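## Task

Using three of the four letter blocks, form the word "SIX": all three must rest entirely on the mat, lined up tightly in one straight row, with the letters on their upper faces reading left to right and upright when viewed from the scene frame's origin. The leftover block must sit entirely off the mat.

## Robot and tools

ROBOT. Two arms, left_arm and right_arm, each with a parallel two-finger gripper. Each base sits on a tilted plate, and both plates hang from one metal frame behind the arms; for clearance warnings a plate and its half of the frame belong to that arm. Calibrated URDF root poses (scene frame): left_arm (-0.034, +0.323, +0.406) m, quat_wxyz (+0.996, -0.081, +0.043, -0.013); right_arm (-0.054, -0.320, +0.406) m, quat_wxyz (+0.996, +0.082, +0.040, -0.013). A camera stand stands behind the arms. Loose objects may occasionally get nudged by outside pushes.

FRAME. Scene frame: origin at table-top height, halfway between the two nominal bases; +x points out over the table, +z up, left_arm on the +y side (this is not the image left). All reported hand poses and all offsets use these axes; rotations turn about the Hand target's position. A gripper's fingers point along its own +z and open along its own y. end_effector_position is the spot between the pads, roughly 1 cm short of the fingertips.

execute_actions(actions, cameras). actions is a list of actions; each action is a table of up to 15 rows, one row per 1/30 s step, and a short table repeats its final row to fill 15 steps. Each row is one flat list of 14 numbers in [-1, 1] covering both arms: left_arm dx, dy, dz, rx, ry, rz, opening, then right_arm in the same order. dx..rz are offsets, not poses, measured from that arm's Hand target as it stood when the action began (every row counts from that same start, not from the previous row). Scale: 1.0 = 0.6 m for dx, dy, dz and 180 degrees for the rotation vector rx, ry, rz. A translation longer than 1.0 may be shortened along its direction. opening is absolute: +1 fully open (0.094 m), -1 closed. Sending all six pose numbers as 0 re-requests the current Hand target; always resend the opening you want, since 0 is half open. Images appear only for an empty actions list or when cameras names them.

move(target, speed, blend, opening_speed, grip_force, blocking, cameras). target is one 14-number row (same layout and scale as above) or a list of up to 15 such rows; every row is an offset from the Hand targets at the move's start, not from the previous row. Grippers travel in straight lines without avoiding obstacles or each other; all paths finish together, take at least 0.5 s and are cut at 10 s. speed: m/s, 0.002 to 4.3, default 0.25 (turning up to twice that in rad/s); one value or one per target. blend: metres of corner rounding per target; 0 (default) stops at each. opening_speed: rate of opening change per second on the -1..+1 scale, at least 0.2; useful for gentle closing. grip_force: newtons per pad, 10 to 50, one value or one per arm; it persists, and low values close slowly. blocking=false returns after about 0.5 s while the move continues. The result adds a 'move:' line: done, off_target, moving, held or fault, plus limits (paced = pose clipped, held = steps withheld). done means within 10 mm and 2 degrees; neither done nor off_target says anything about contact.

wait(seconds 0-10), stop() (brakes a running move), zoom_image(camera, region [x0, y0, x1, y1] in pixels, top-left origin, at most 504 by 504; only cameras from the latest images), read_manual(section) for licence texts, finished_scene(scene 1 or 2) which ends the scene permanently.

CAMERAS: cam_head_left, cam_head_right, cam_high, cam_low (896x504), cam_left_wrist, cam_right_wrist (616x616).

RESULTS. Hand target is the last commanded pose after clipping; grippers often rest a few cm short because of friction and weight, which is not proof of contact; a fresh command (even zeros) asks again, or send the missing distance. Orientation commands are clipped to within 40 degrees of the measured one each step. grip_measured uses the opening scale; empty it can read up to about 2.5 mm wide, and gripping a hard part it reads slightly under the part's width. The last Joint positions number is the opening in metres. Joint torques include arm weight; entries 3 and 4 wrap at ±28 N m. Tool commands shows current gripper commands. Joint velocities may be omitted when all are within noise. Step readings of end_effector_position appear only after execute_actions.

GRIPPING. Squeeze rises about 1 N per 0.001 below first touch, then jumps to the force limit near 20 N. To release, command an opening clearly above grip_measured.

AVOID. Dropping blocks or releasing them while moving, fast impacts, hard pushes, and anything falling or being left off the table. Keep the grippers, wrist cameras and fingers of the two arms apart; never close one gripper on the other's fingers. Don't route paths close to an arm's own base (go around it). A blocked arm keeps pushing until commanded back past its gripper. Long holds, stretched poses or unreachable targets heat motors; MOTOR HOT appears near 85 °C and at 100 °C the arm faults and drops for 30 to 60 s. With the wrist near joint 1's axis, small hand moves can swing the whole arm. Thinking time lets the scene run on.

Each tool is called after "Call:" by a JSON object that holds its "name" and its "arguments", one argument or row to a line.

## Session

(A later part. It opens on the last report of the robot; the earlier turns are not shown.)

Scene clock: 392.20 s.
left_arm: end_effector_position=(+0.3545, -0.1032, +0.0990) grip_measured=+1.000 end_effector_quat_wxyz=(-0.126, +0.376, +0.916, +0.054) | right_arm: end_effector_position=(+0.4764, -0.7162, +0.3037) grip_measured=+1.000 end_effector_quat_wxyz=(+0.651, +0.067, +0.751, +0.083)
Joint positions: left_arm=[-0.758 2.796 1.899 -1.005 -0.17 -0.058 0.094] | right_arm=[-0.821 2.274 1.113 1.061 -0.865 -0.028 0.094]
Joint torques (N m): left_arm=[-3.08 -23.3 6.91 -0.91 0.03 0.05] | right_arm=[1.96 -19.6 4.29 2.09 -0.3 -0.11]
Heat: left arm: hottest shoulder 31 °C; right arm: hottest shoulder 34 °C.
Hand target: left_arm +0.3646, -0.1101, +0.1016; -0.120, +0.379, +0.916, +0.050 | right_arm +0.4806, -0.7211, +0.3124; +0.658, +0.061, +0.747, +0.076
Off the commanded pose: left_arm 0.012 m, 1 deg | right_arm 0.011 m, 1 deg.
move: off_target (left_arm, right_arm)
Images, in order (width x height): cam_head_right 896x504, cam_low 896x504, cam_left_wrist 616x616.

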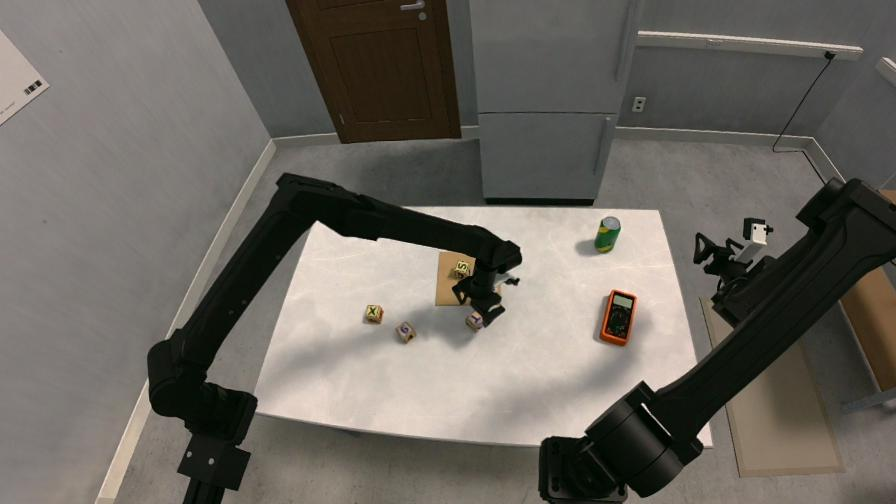

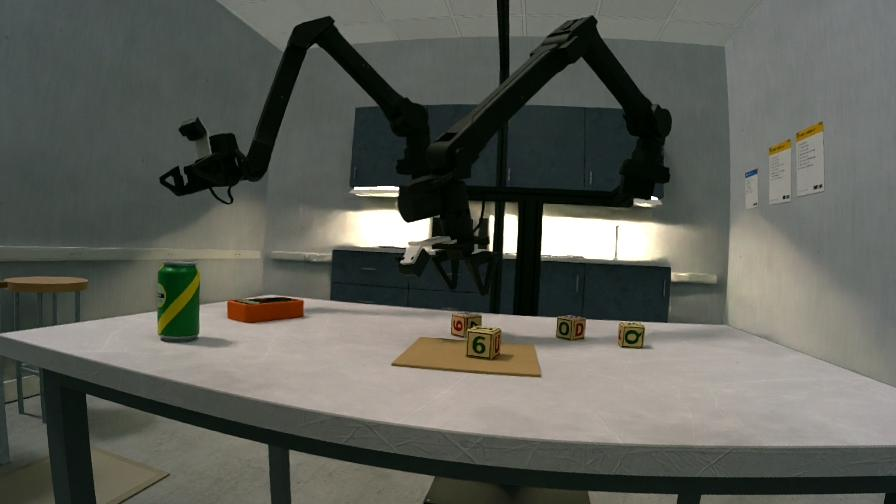

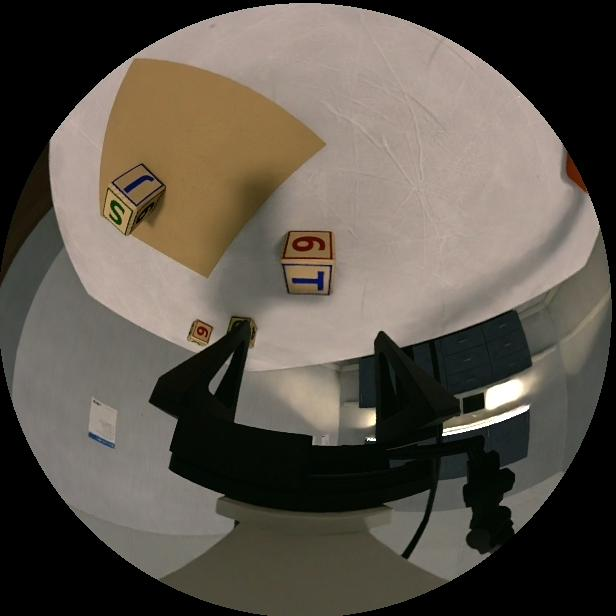

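Call:
{"name": "move", "arguments": {
  "target": [0, 0.0135, -0.1067, 0, 0, 0, 1, 0, 0, 0, 0, 0, 0, 1],
  "speed": 0.12,
  "cameras": ["cam_left_wrist", "cam_head_right", "cam_low"]
}}

Call:
{"name": "zoom_image", "arguments": {
  "camera": "cam_low",
  "region": [380, 240, 560, 380]
}}

Scene clock: 429.30 s.
left_arm: end_effector_position=(+0.3483, -0.0923, +0.0343) grip_measured=+1.000 end_effector_quat_wxyz=(-0.137, +0.376, +0.914, +0.057) | right_arm: end_effector_position=(+0.4764, -0.7162, +0.3037) grip_measured=+1.000 end_effector_quat_wxyz=(+0.651, +0.067, +0.751, +0.083)
Joint positions: left_arm=[-0.733 2.933 1.985 -0.973 -0.176 -0.036 0.094] | right_arm=[-0.821 2.274 1.113 1.061 -0.865 -0.028 0.094]
Joint torques (N m): left_arm=[-2.84 -23.65 6.34 -0.14 -0.08 0.1] | right_arm=[2.32 -19.49 4.44 2.09 -0.31 -0.09]
Heat: left arm: hottest elbow 32 °C; right arm: hottest shoulder 35 °C.
Hand target: left_arm +0.3646, -0.1018, +0.0374; -0.120, +0.379, +0.916, +0.050 | right_arm +0.4806, -0.7211, +0.3124; +0.658, +0.061, +0.747, +0.076
Off the commanded pose: left_arm 0.019 m, 2 deg | right_arm 0.011 m, 1 deg.
move: off_target (left_arm, right_arm)
Images, in order (width x height): cam_head_right 896x504, cam_low 896x504, cam_left_wrist 616x616.

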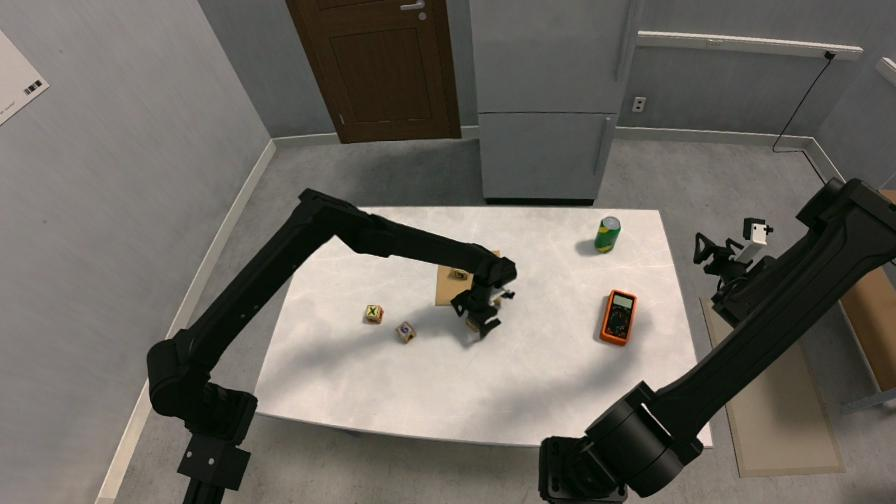

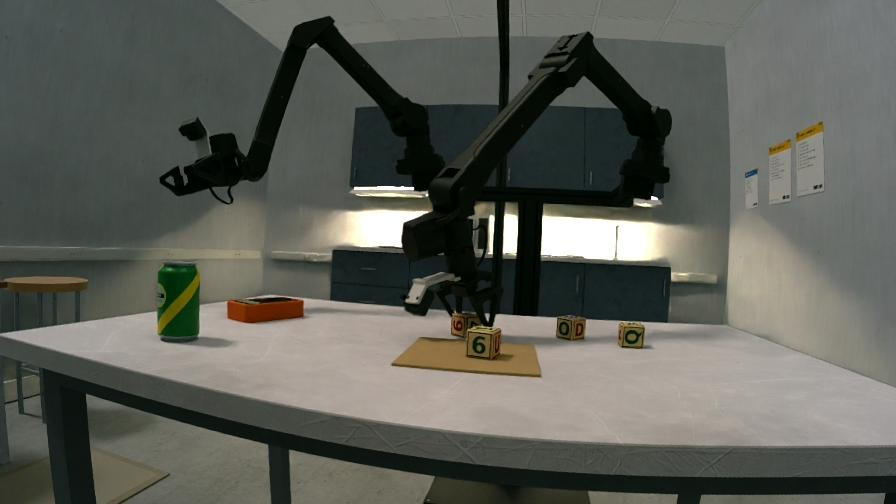

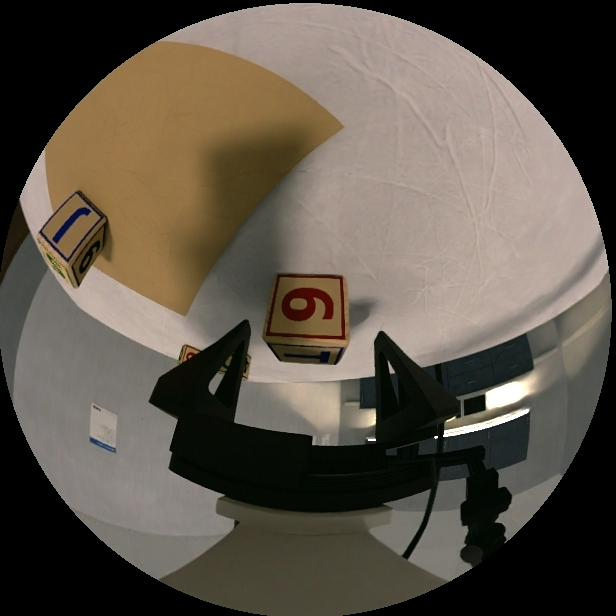

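Scaled by 2.800 from the camera's 896x504 image, which has a finer 1280x720 frame.

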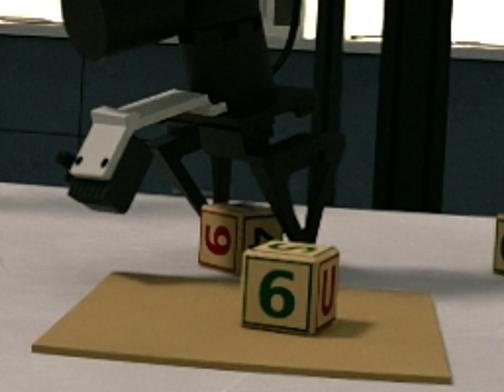

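Call:
{"name": "zoom_image", "arguments": {
  "camera": "cam_low",
  "region": [430, 270, 520, 345]
}}

Call:
{"name": "zoom_image", "arguments": {
  "camera": "cam_head_right",
  "region": [440, 270, 530, 345]
}}

Call:
{"name": "zoom_image", "arguments": {
  "camera": "cam_left_wrist",
  "region": [230, 250, 400, 390]
}}

Scaled by 5.600 from the camera's 896x504 image, which has a finer 1280x720 frame.

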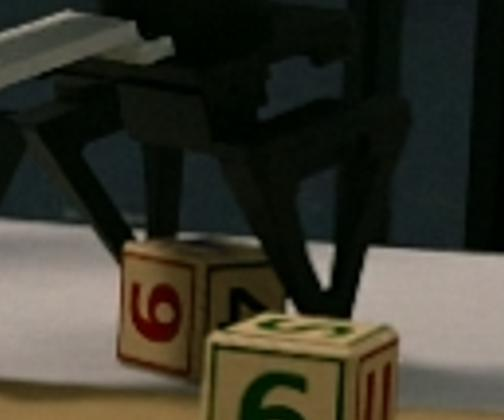

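Scaled by 5.600 from the camera's 896x504 image, which has a finer 1280x720 frame.

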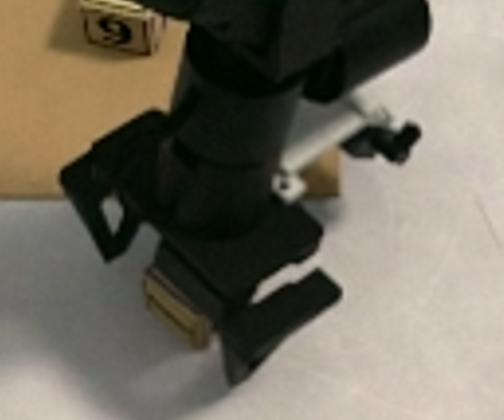

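Scaled by 2.965 from the camera's 616x616 image, which has a finer 880x880 frame.

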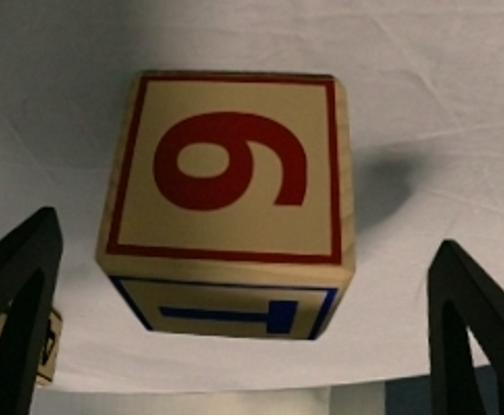

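Call:
{"name": "move", "arguments": {
  "target": [0.0278, -0.0188, 0, 0, 0, 0, 1, 0, 0, 0, 0, 0, 0, 1],
  "speed": 0.08,
  "cameras": ["cam_left_wrist", "cam_head_right", "cam_low"]
}}

Call:
{"name": "zoom_image", "arguments": {
  "camera": "cam_head_right",
  "region": [440, 270, 530, 345]
}}

Call:
{"name": "zoom_image", "arguments": {
  "camera": "cam_low",
  "region": [430, 270, 520, 345]
}}

Scene clock: 494.17 s.
left_arm: end_effector_position=(+0.3685, -0.1098, +0.0366) grip_measured=+1.000 end_effector_quat_wxyz=(-0.126, +0.377, +0.916, +0.053) | right_arm: end_effector_position=(+0.4764, -0.7162, +0.3037) grip_measured=+1.000 end_effector_quat_wxyz=(+0.651, +0.067, +0.751, +0.083)
Joint positions: left_arm=[-0.732 2.968 2.09 -1.02 -0.177 -0.031 0.094] | right_arm=[-0.821 2.274 1.113 1.061 -0.865 -0.028 0.094]
Joint torques (N m): left_arm=[-2.61 -23.47 7.23 -0.88 -0.09 0.1] | right_arm=[2.2 -19.66 4.48 1.99 -0.32 -0.11]
Heat: left arm: hottest elbow 33 °C; right arm: hottest shoulder 35 °C.
Hand target: left_arm +0.3813, -0.1133, +0.0376; -0.120, +0.379, +0.916, +0.050 | right_arm +0.4806, -0.7211, +0.3124; +0.658, +0.061, +0.747, +0.076
Off the commanded pose: left_arm 0.013 m, 1 deg | right_arm 0.011 m, 1 deg.
move: off_target (left_arm, right_arm)
Images, in order (width x height): cam_head_right 896x504, cam_low 896x504, cam_left_wrist 616x616.

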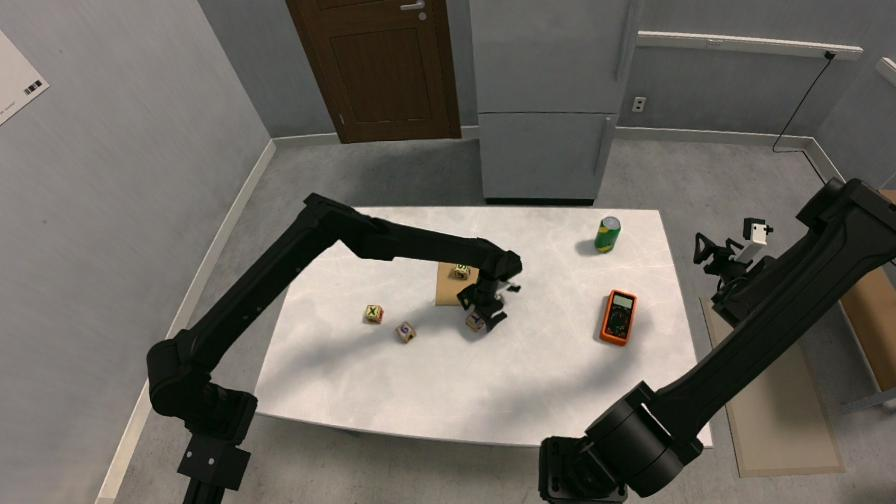

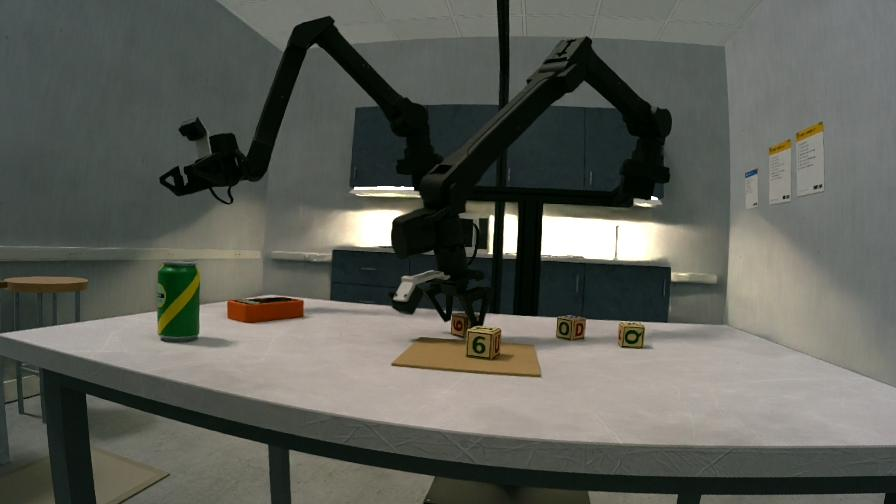

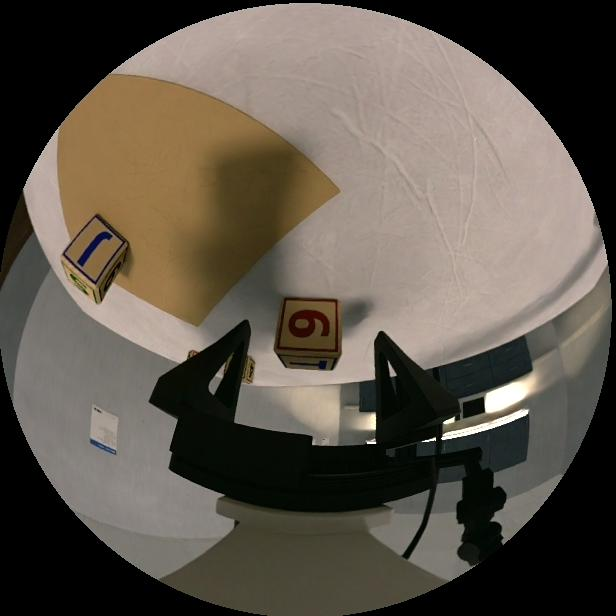

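Scaled by 5.600 from the camera's 896x504 image, which has a finer 1280x720 frame.

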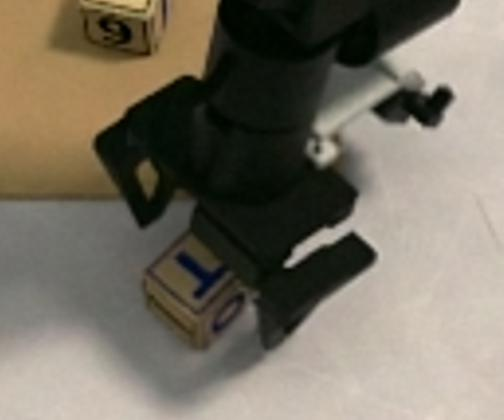

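Scaled by 5.600 from the camera's 896x504 image, which has a finer 1280x720 frame.

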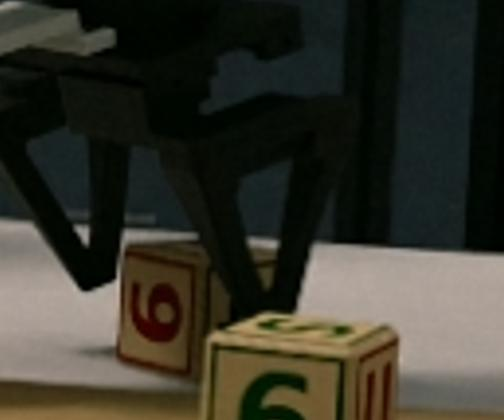

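Call:
{"name": "move", "arguments": {
  "target": [0, 0, -0.0208, 0, 0, 0, 1, 0, 0, 0, 0, 0, 0, 1],
  "speed": 0.06,
  "cameras": ["cam_left_wrist", "cam_head_right", "cam_low"]
}}

Call:
{"name": "zoom_image", "arguments": {
  "camera": "cam_head_right",
  "region": [440, 270, 530, 345]
}}

Call:
{"name": "zoom_image", "arguments": {
  "camera": "cam_low",
  "region": [430, 270, 520, 345]
}}

Scene clock: 514.50 s.
left_arm: end_effector_position=(+0.3689, -0.1100, +0.0244) grip_measured=+1.000 end_effector_quat_wxyz=(-0.126, +0.377, +0.916, +0.053) | right_arm: end_effector_position=(+0.4764, -0.7162, +0.3037) grip_measured=+1.000 end_effector_quat_wxyz=(+0.651, +0.067, +0.751, +0.083)
Joint positions: left_arm=[-0.728 2.999 2.122 -1.02 -0.178 -0.028 0.094] | right_arm=[-0.821 2.274 1.113 1.061 -0.865 -0.028 0.094]
Joint torques (N m): left_arm=[-2.67 -23.41 7.1 -0.8 -0.1 0.1] | right_arm=[2.26 -19.19 4.33 2.09 -0.34 -0.11]
Heat: left arm: hottest shoulder 34 °C; right arm: hottest shoulder 35 °C.
Hand target: left_arm +0.3814, -0.1133, +0.0252; -0.120, +0.379, +0.916, +0.050 | right_arm +0.4806, -0.7211, +0.3124; +0.658, +0.061, +0.747, +0.076
Off the commanded pose: left_arm 0.013 m, 1 deg | right_arm 0.011 m, 1 deg.
move: off_target (left_arm, right_arm)
Images, in order (width x height): cam_head_right 896x504, cam_low 896x504, cam_left_wrist 616x616.

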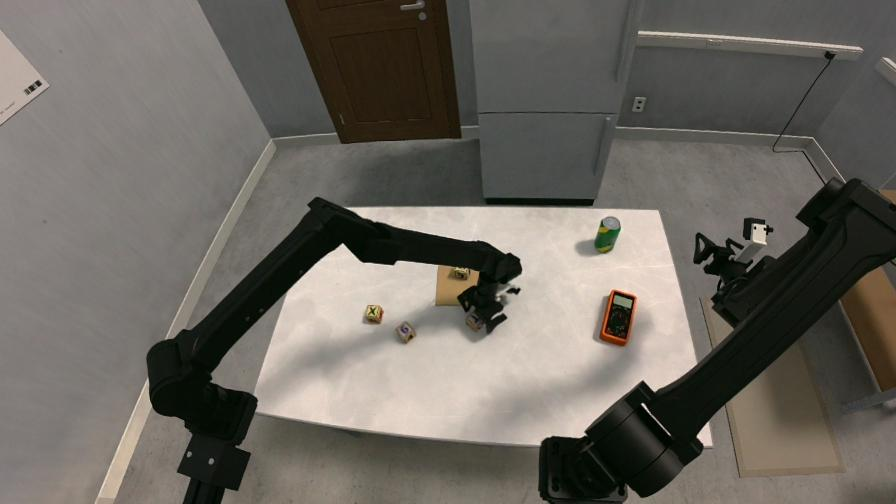

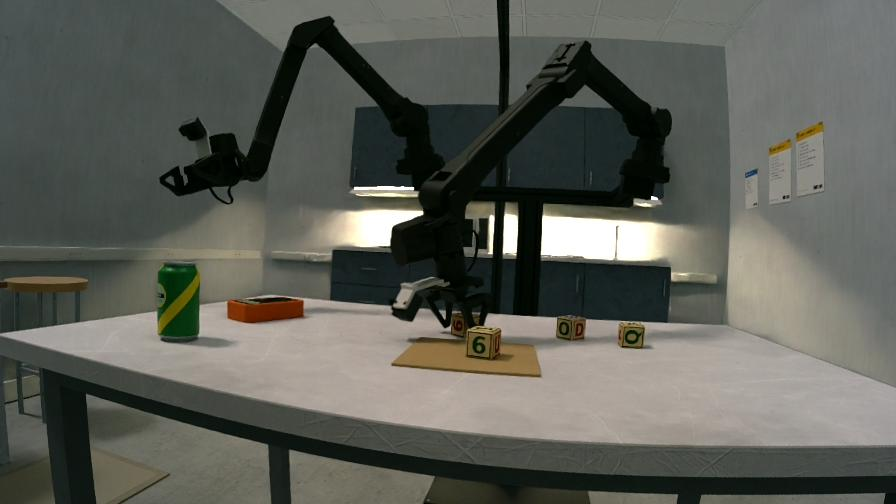

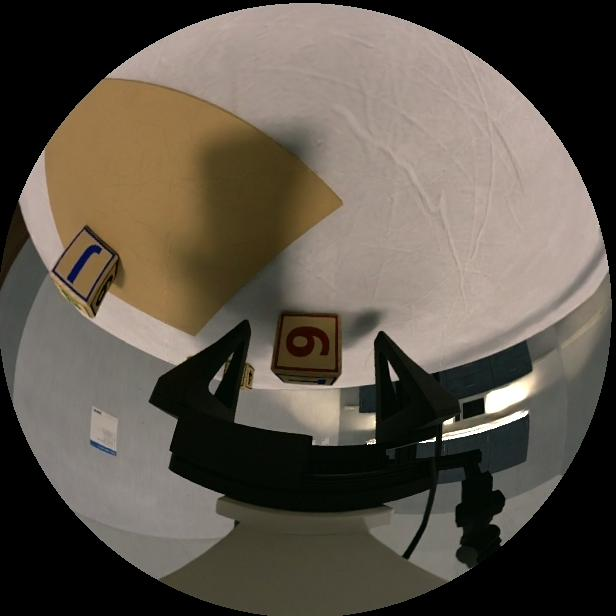

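Scaled by 5.600 from the camera's 896x504 image, which has a finer 1280x720 frame.

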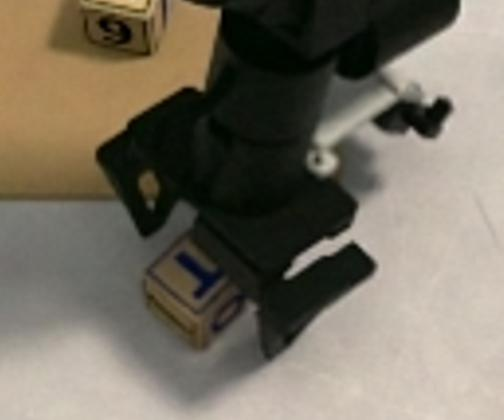

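Scaled by 5.600 from the camera's 896x504 image, which has a finer 1280x720 frame.

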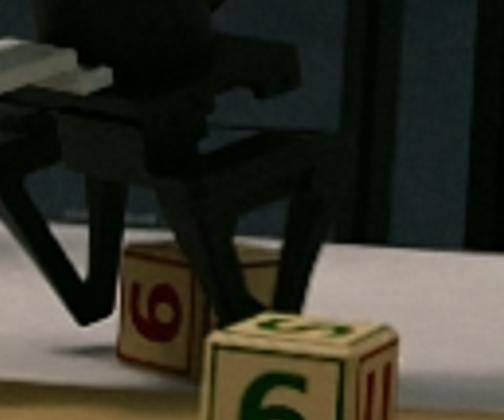

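Call:
{"name": "move", "arguments": {
  "target": [0, 0, 0, 0, 0, 0, -0.3, 0, 0, 0, 0, 0, 0, 1],
  "opening_speed": 0.6,
  "grip_force": 25,
  "cameras": ["cam_left_wrist", "cam_head_right", "cam_low"]
}}

Scene clock: 526.33 s.
left_arm: end_effector_position=(+0.3690, -0.1099, +0.0244) grip_measured=-0.115 end_effector_quat_wxyz=(-0.126, +0.377, +0.916, +0.053) | right_arm: end_effector_position=(+0.4764, -0.7162, +0.3037) grip_measured=+1.000 end_effector_quat_wxyz=(+0.651, +0.067, +0.751, +0.083)
Joint positions: left_arm=[-0.728 2.999 2.122 -1.02 -0.178 -0.028 0.042] | right_arm=[-0.821 2.274 1.113 1.061 -0.865 -0.028 0.094]
Joint torques (N m): left_arm=[-2.67 -23.41 7.1 -0.81 -0.08 0.09] | right_arm=[2.49 -19.19 4.36 1.95 -0.32 -0.11]
Heat: left arm: hottest shoulder 34 °C; right arm: hottest shoulder 35 °C.
Hand target: left_arm +0.3813, -0.1134, +0.0252; -0.120, +0.379, +0.916, +0.050 | right_arm +0.4806, -0.7211, +0.3124; +0.658, +0.061, +0.747, +0.076
Off the commanded pose: left_arm 0.013 m, 1 deg | right_arm 0.011 m, 1 deg.
grip_force (N): 25, 25
move: off_target (left_arm, right_arm)
Images, in order (width x height): cam_head_right 896x504, cam_low 896x504, cam_left_wrist 616x616.

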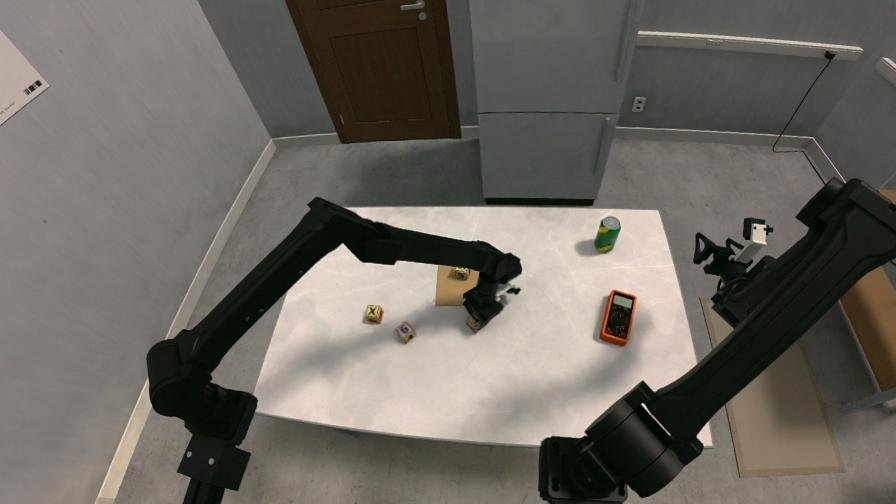

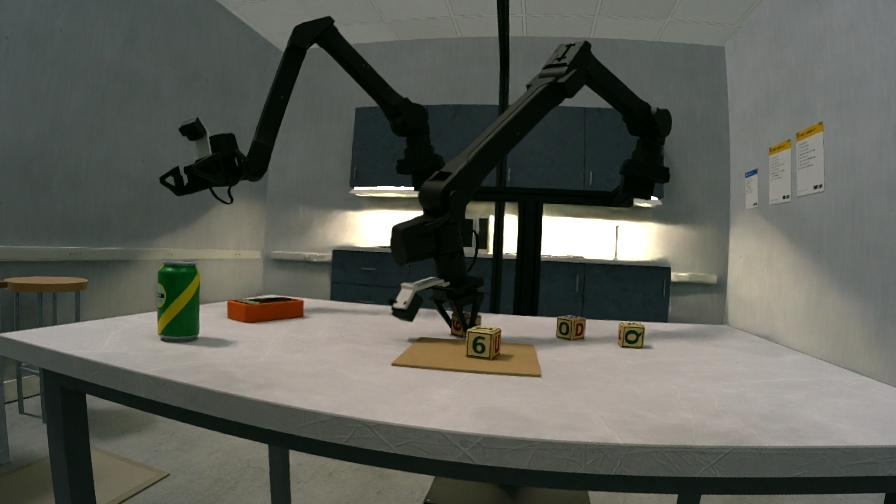

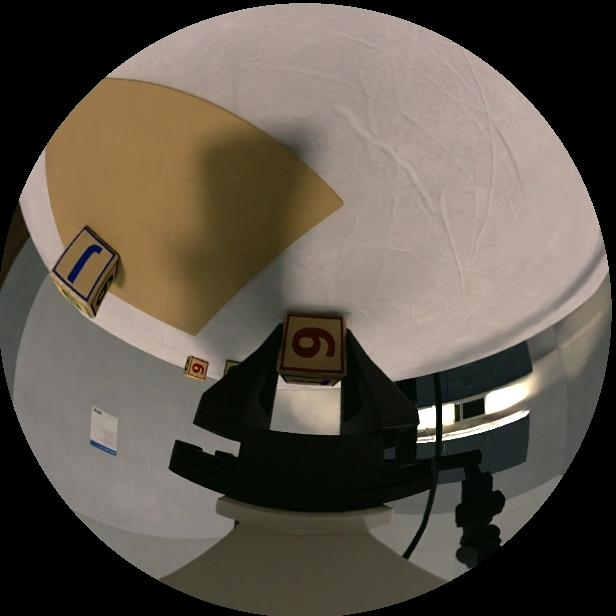

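Call:
{"name": "move", "arguments": {
  "target": [
    [0, 0, 0.1, 0, 0, 0, -0.3, 0, 0, 0, 0, 0, 0, 1],
    [0, 0, 0.28, -0.3536, -0.3536, 0, -0.3, 0, 0, 0, 0, 0, 0, 1]
  ],
  "speed": 0.25,
  "blend": 0.03,
  "cameras": ["cam_left_wrist", "cam_head_right", "cam_low", "cam_right_wrist"]
}}

Call:
{"name": "zoom_image", "arguments": {
  "camera": "cam_low",
  "region": [400, 160, 540, 290]
}}

Scene clock: 542.53 s.
left_arm: end_effector_position=(+0.3738, -0.1140, +0.1891) grip_measured=-0.115 end_effector_quat_wxyz=(+0.549, +0.305, +0.742, -0.236) | right_arm: end_effector_position=(+0.4764, -0.7162, +0.3037) grip_measured=+1.000 end_effector_quat_wxyz=(+0.651, +0.067, +0.751, +0.083)
Joint positions: left_arm=[-0.729 2.743 1.053 1.351 -0.016 0.164 0.042] | right_arm=[-0.821 2.274 1.113 1.061 -0.865 -0.028 0.094]
Joint torques (N m): left_arm=[-1.73 -18.32 1.69 2.91 0.27 0.1] | right_arm=[1.9 -18.78 4.41 2 -0.32 -0.09]
Heat: left arm: hottest shoulder 34 °C; right arm: hottest shoulder 35 °C.
Hand target: left_arm +0.3813, -0.1133, +0.1930; +0.563, +0.303, +0.733, -0.234 | right_arm +0.4806, -0.7211, +0.3124; +0.658, +0.061, +0.747, +0.076
Off the commanded pose: left_arm 0.009 m, 2 deg | right_arm 0.011 m, 1 deg.
grip_force (N): 25, 25
move: off_target (right_arm); blend cut to 0.0299 m at target 1
Images, in order (width x height): cam_head_right 896x504, cam_low 896x504, cam_left_wrist 616x616, cam_right_wrist 616x616.

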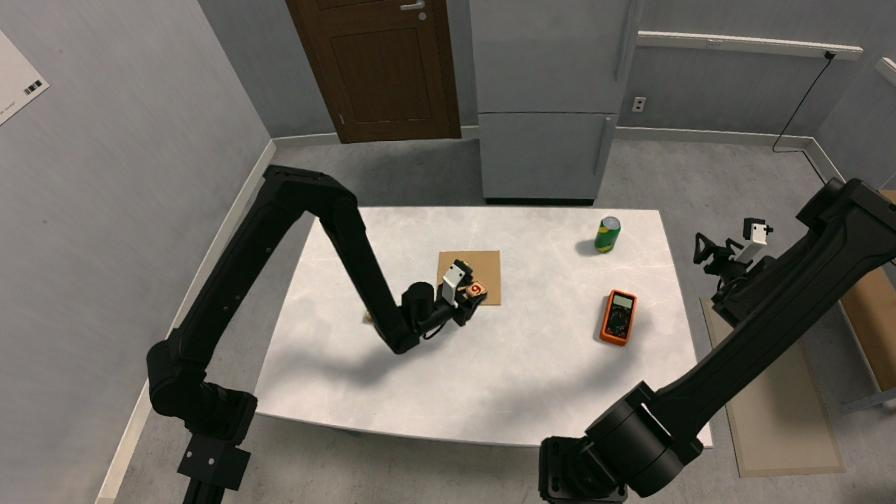

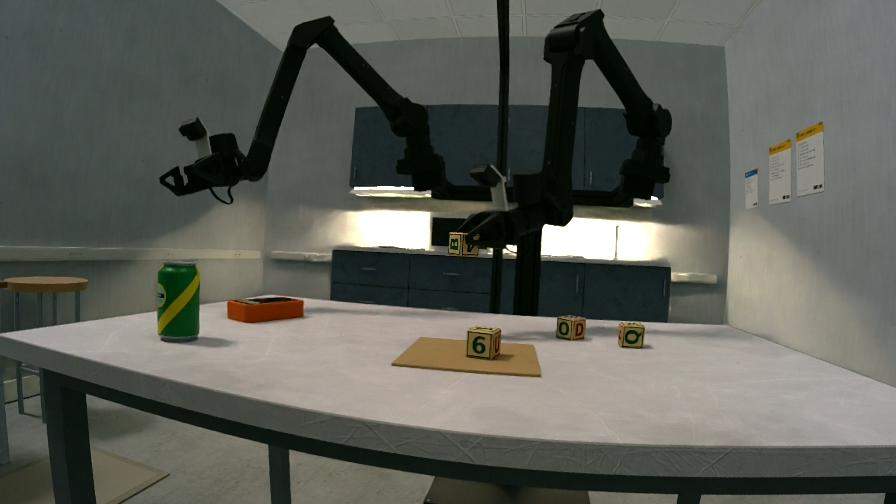

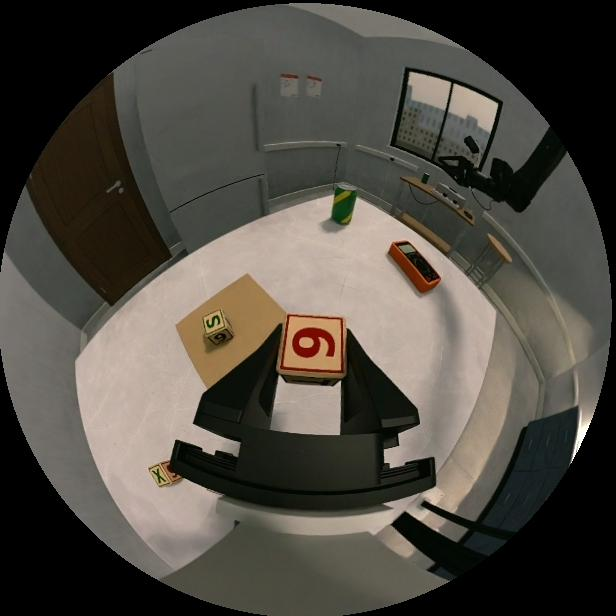

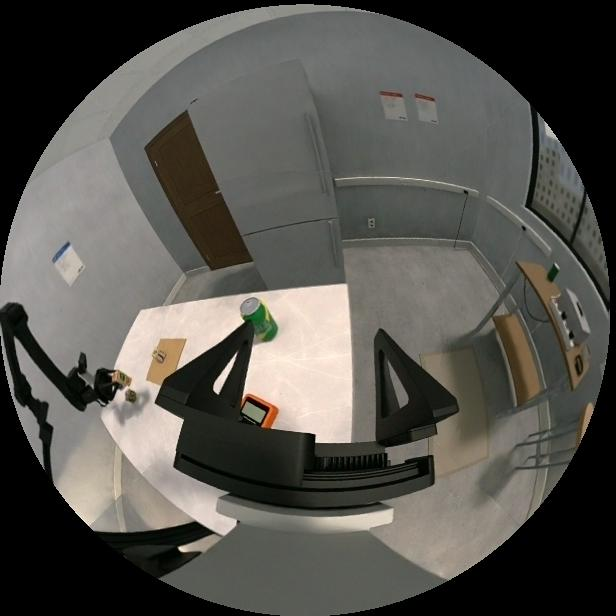

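Scaled by 3.600 from the camera's 896x504 image, which has a finer 1280x720 frame.

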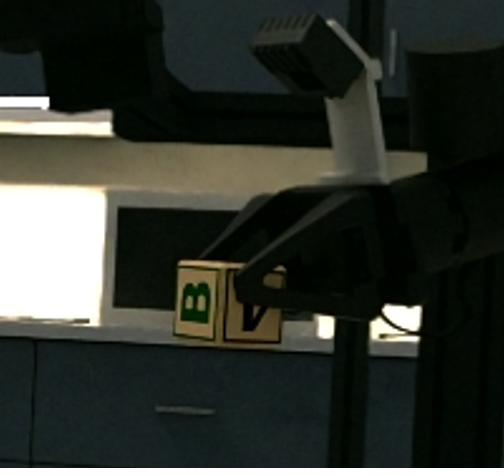

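Call:
{"name": "move", "arguments": {
  "target": [
    [-0.0897, -0.0945, -0.08, 0, 0, 0, -0.3, 0, 0, 0, 0, 0, 0, 1],
    [-0.0897, -0.0945, -0.2217, 0, 0, 0, -0.3, 0, 0, 0, 0, 0, 0, 1]
  ],
  "speed": 0.2,
  "blend": 0.03,
  "cameras": ["cam_head_right", "cam_low", "cam_left_wrist"]
}}

Call:
{"name": "zoom_image", "arguments": {
  "camera": "cam_low",
  "region": [390, 230, 540, 370]
}}

Scene clock: 571.77 s.
left_arm: end_effector_position=(+0.3200, -0.1685, +0.0548) grip_measured=-0.115 end_effector_quat_wxyz=(+0.554, +0.314, +0.737, -0.228) | right_arm: end_effector_position=(+0.4764, -0.7162, +0.3037) grip_measured=+1.000 end_effector_quat_wxyz=(+0.651, +0.067, +0.751, +0.083)
Joint positions: left_arm=[-0.854 3.129 1.414 1.377 -0.136 0.151 0.042] | right_arm=[-0.821 2.274 1.113 1.061 -0.865 -0.028 0.094]
Joint torques (N m): left_arm=[-1.67 -19.14 1.63 2.52 0.23 -0.17] | right_arm=[2.14 -19.19 4.49 2 -0.32 -0.11]
Heat: left arm: hottest shoulder 33 °C; right arm: hottest shoulder 35 °C.
Hand target: left_arm +0.3275, -0.1700, +0.0601; +0.562, +0.303, +0.733, -0.234 | right_arm +0.4806, -0.7211, +0.3124; +0.658, +0.061, +0.747, +0.076
Off the commanded pose: left_arm 0.009 m, 2 deg | right_arm 0.011 m, 1 deg.
grip_force (N): 25, 25
move: off_target (right_arm)
Images, in order (width x height): cam_head_right 896x504, cam_low 896x504, cam_left_wrist 616x616.

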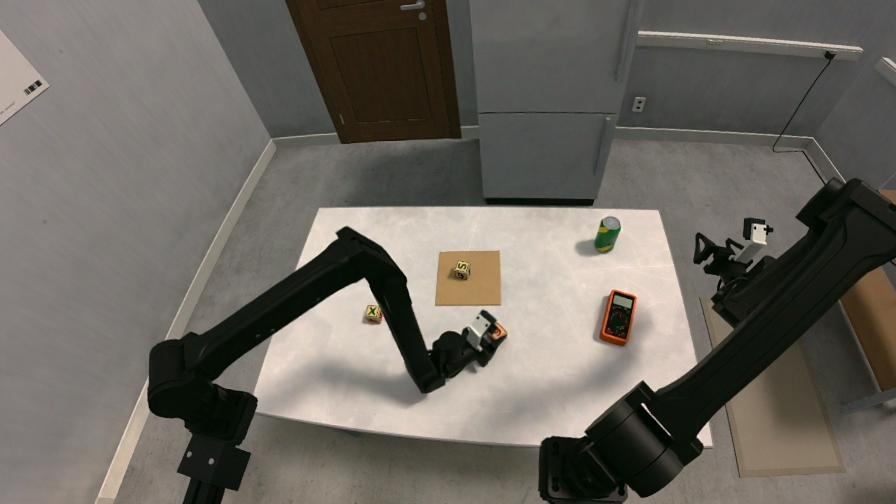

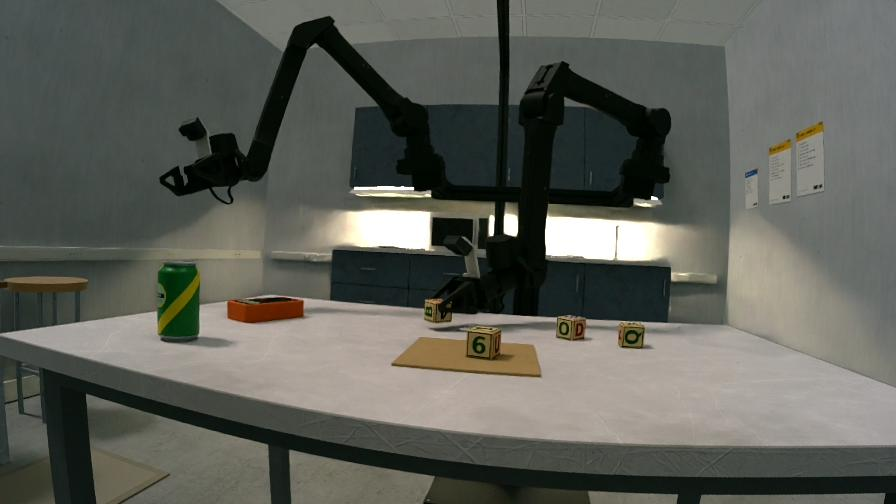

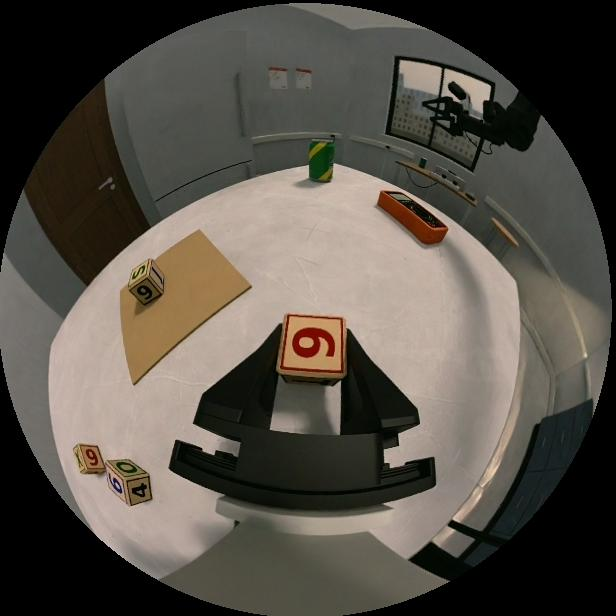

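Scaled by 3.360 from the camera's 896x504 image, which has a finer 1280x720 frame.

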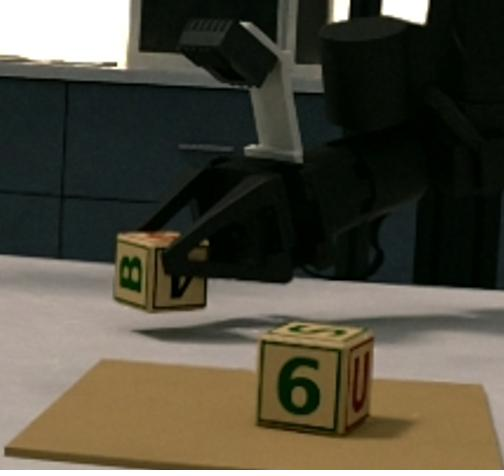

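Call:
{"name": "move", "arguments": {
  "target": [0, 0, -0.0367, 0, 0, 0, -0.3, 0, 0, 0, 0, 0, 0, 1],
  "speed": 0.08,
  "cameras": ["cam_low", "cam_left_wrist"]
}}

Call:
{"name": "zoom_image", "arguments": {
  "camera": "cam_low",
  "region": [400, 250, 540, 370]
}}

Scene clock: 581.00 s.
left_arm: end_effector_position=(+0.3244, -0.1719, +0.0449) grip_measured=-0.115 end_effector_quat_wxyz=(+0.539, +0.321, +0.746, -0.224) | right_arm: end_effector_position=(+0.4764, -0.7162, +0.3037) grip_measured=+1.000 end_effector_quat_wxyz=(+0.651, +0.067, +0.751, +0.083)
Joint positions: left_arm=[-0.846 3.129 1.435 1.317 -0.126 0.149 0.042] | right_arm=[-0.821 2.274 1.113 1.061 -0.865 -0.028 0.094]
Joint torques (N m): left_arm=[-1.67 -18.32 1.95 1.68 0.24 -0.21] | right_arm=[1.73 -19.55 4.41 2.04 -0.31 -0.07]
Heat: left arm: hottest shoulder 32 °C; right arm: hottest shoulder 35 °C.
Hand target: left_arm +0.3276, -0.1700, +0.0381; +0.563, +0.303, +0.733, -0.233 | right_arm +0.4806, -0.7211, +0.3124; +0.658, +0.061, +0.747, +0.076
Off the commanded pose: left_arm 0.008 m, 4 deg | right_arm 0.011 m, 1 deg.
joint sent to its limit (left arm) — joint 2 (shoulder), upper limit. The joint targets are off in orientation, not in position.
grip_force (N): 25, 25
move: off_target (left_arm, right_arm)
Images, in order (width x height): cam_low 896x504, cam_left_wrist 616x616.

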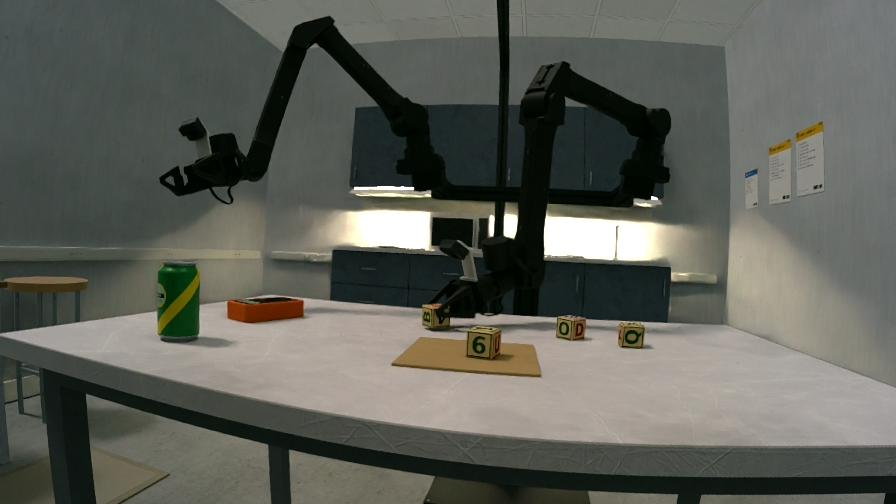

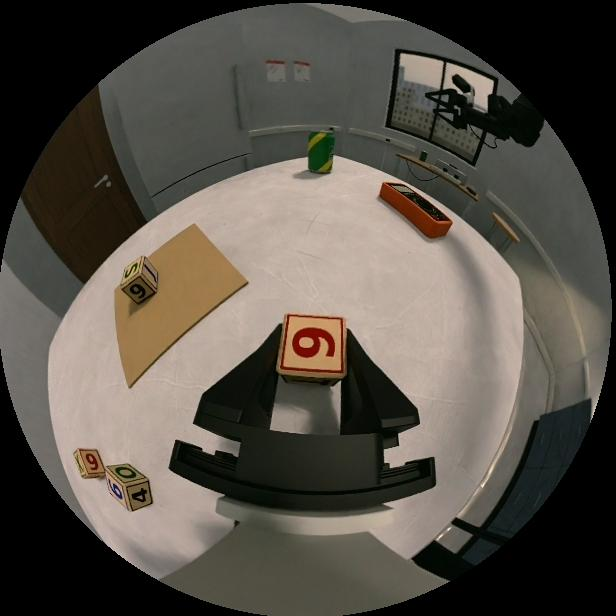

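Scaled by 3.600 from the camera's 896x504 image, which has a finer 1280x720 frame.

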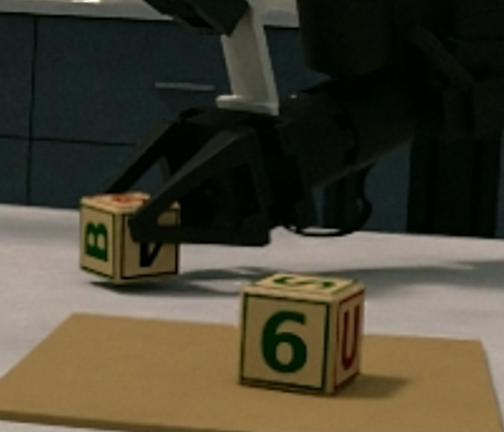

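Call:
{"name": "move", "arguments": {
  "target": [
    [0, 0, 0.15, 0.3536, 0.3536, 0, -0.3, 0, 0, 0, 0, 0, 0, 1],
    [0, 0, 0.01, 0.3536, 0.3536, 0, -0.3, 0, 0, 0, 0, 0, 0, 1]
  ],
  "speed": [0.35, 0.15],
  "cameras": ["cam_low", "cam_left_wrist", "cam_head_right"]
}}

Call:
{"name": "zoom_image", "arguments": {
  "camera": "cam_low",
  "region": [400, 250, 540, 370]
}}

Scene clock: 664.87 s.
left_arm: end_effector_position=(+0.3098, -0.1579, +0.0360) grip_measured=-0.115 end_effector_quat_wxyz=(-0.137, +0.381, +0.912, +0.059) | right_arm: end_effector_position=(+0.4764, -0.7162, +0.3037) grip_measured=+1.000 end_effector_quat_wxyz=(+0.651, +0.067, +0.751, +0.083)
Joint positions: left_arm=[-0.852 3.014 2.143 -1.069 -0.139 -0.139 0.042] | right_arm=[-0.821 2.274 1.113 1.061 -0.865 -0.028 0.094]
Joint torques (N m): left_arm=[-2.67 -24.35 7.25 -0.39 -0.07 0] | right_arm=[2.2 -19.6 4.45 2.04 -0.32 -0.1]
Heat: left arm: hottest shoulder 31 °C; right arm: hottest shoulder 35 °C.
Hand target: left_arm +0.3275, -0.1698, +0.0439; -0.120, +0.379, +0.916, +0.050 | right_arm +0.4806, -0.7211, +0.3124; +0.658, +0.061, +0.747, +0.076
Off the commanded pose: left_arm 0.023 m, 2 deg | right_arm 0.011 m, 1 deg.
grip_force (N): 25, 25
move: off_target (left_arm, right_arm)
Images, in order (width x height): cam_head_right 896x504, cam_low 896x504, cam_left_wrist 616x616.

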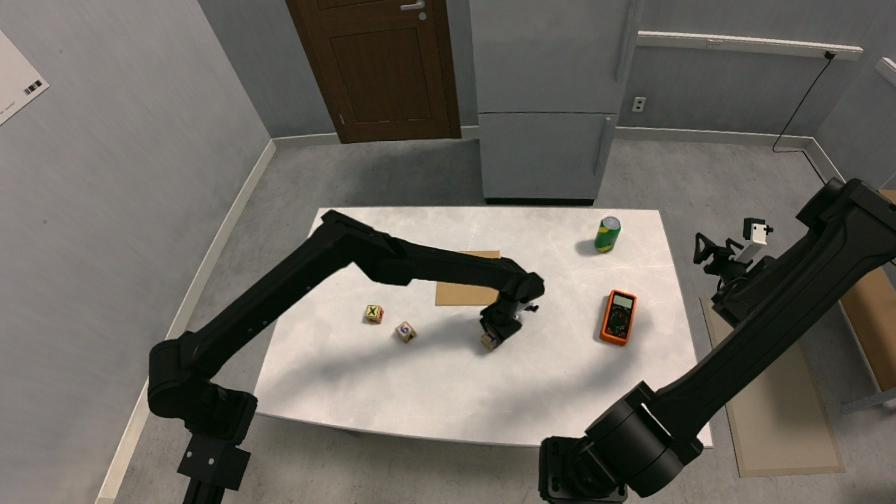

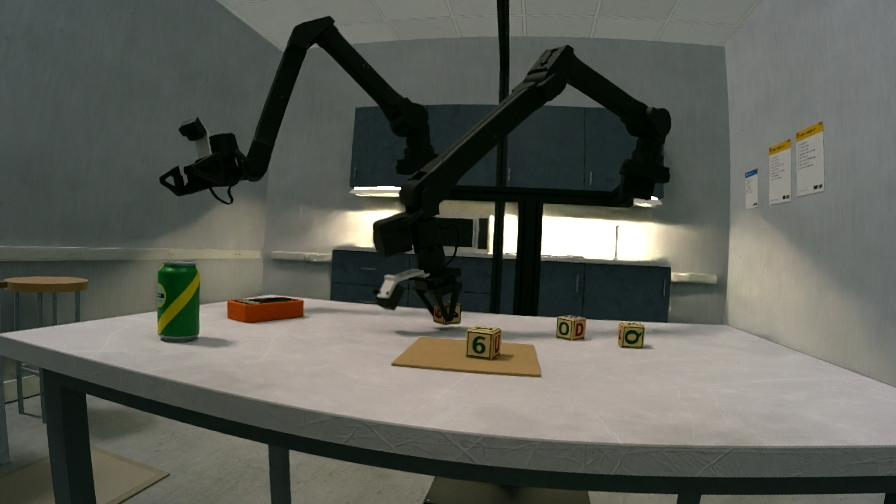

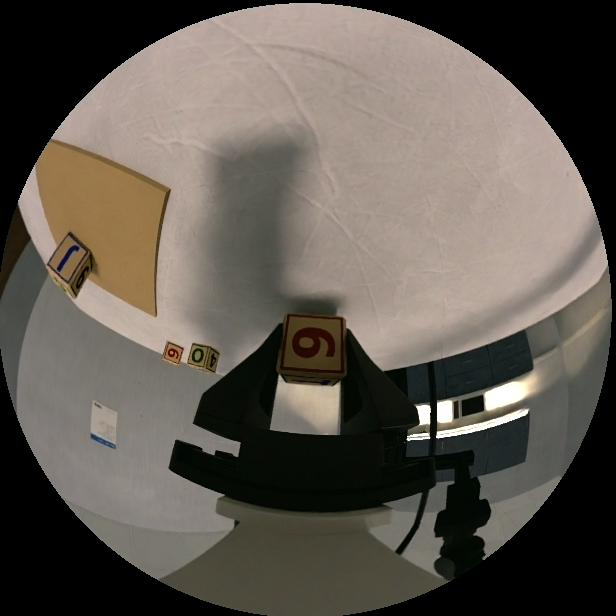

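Scaled by 3.600 from the camera's 896x504 image, which has a finer 1280x720 frame.

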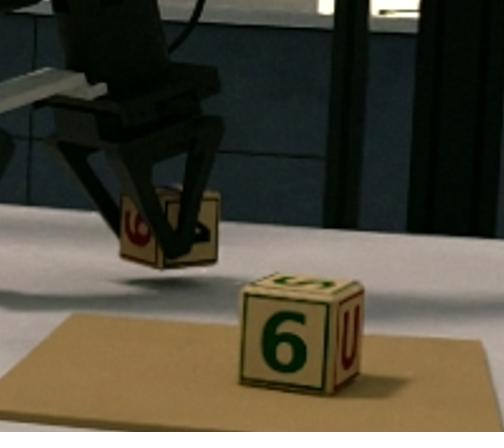

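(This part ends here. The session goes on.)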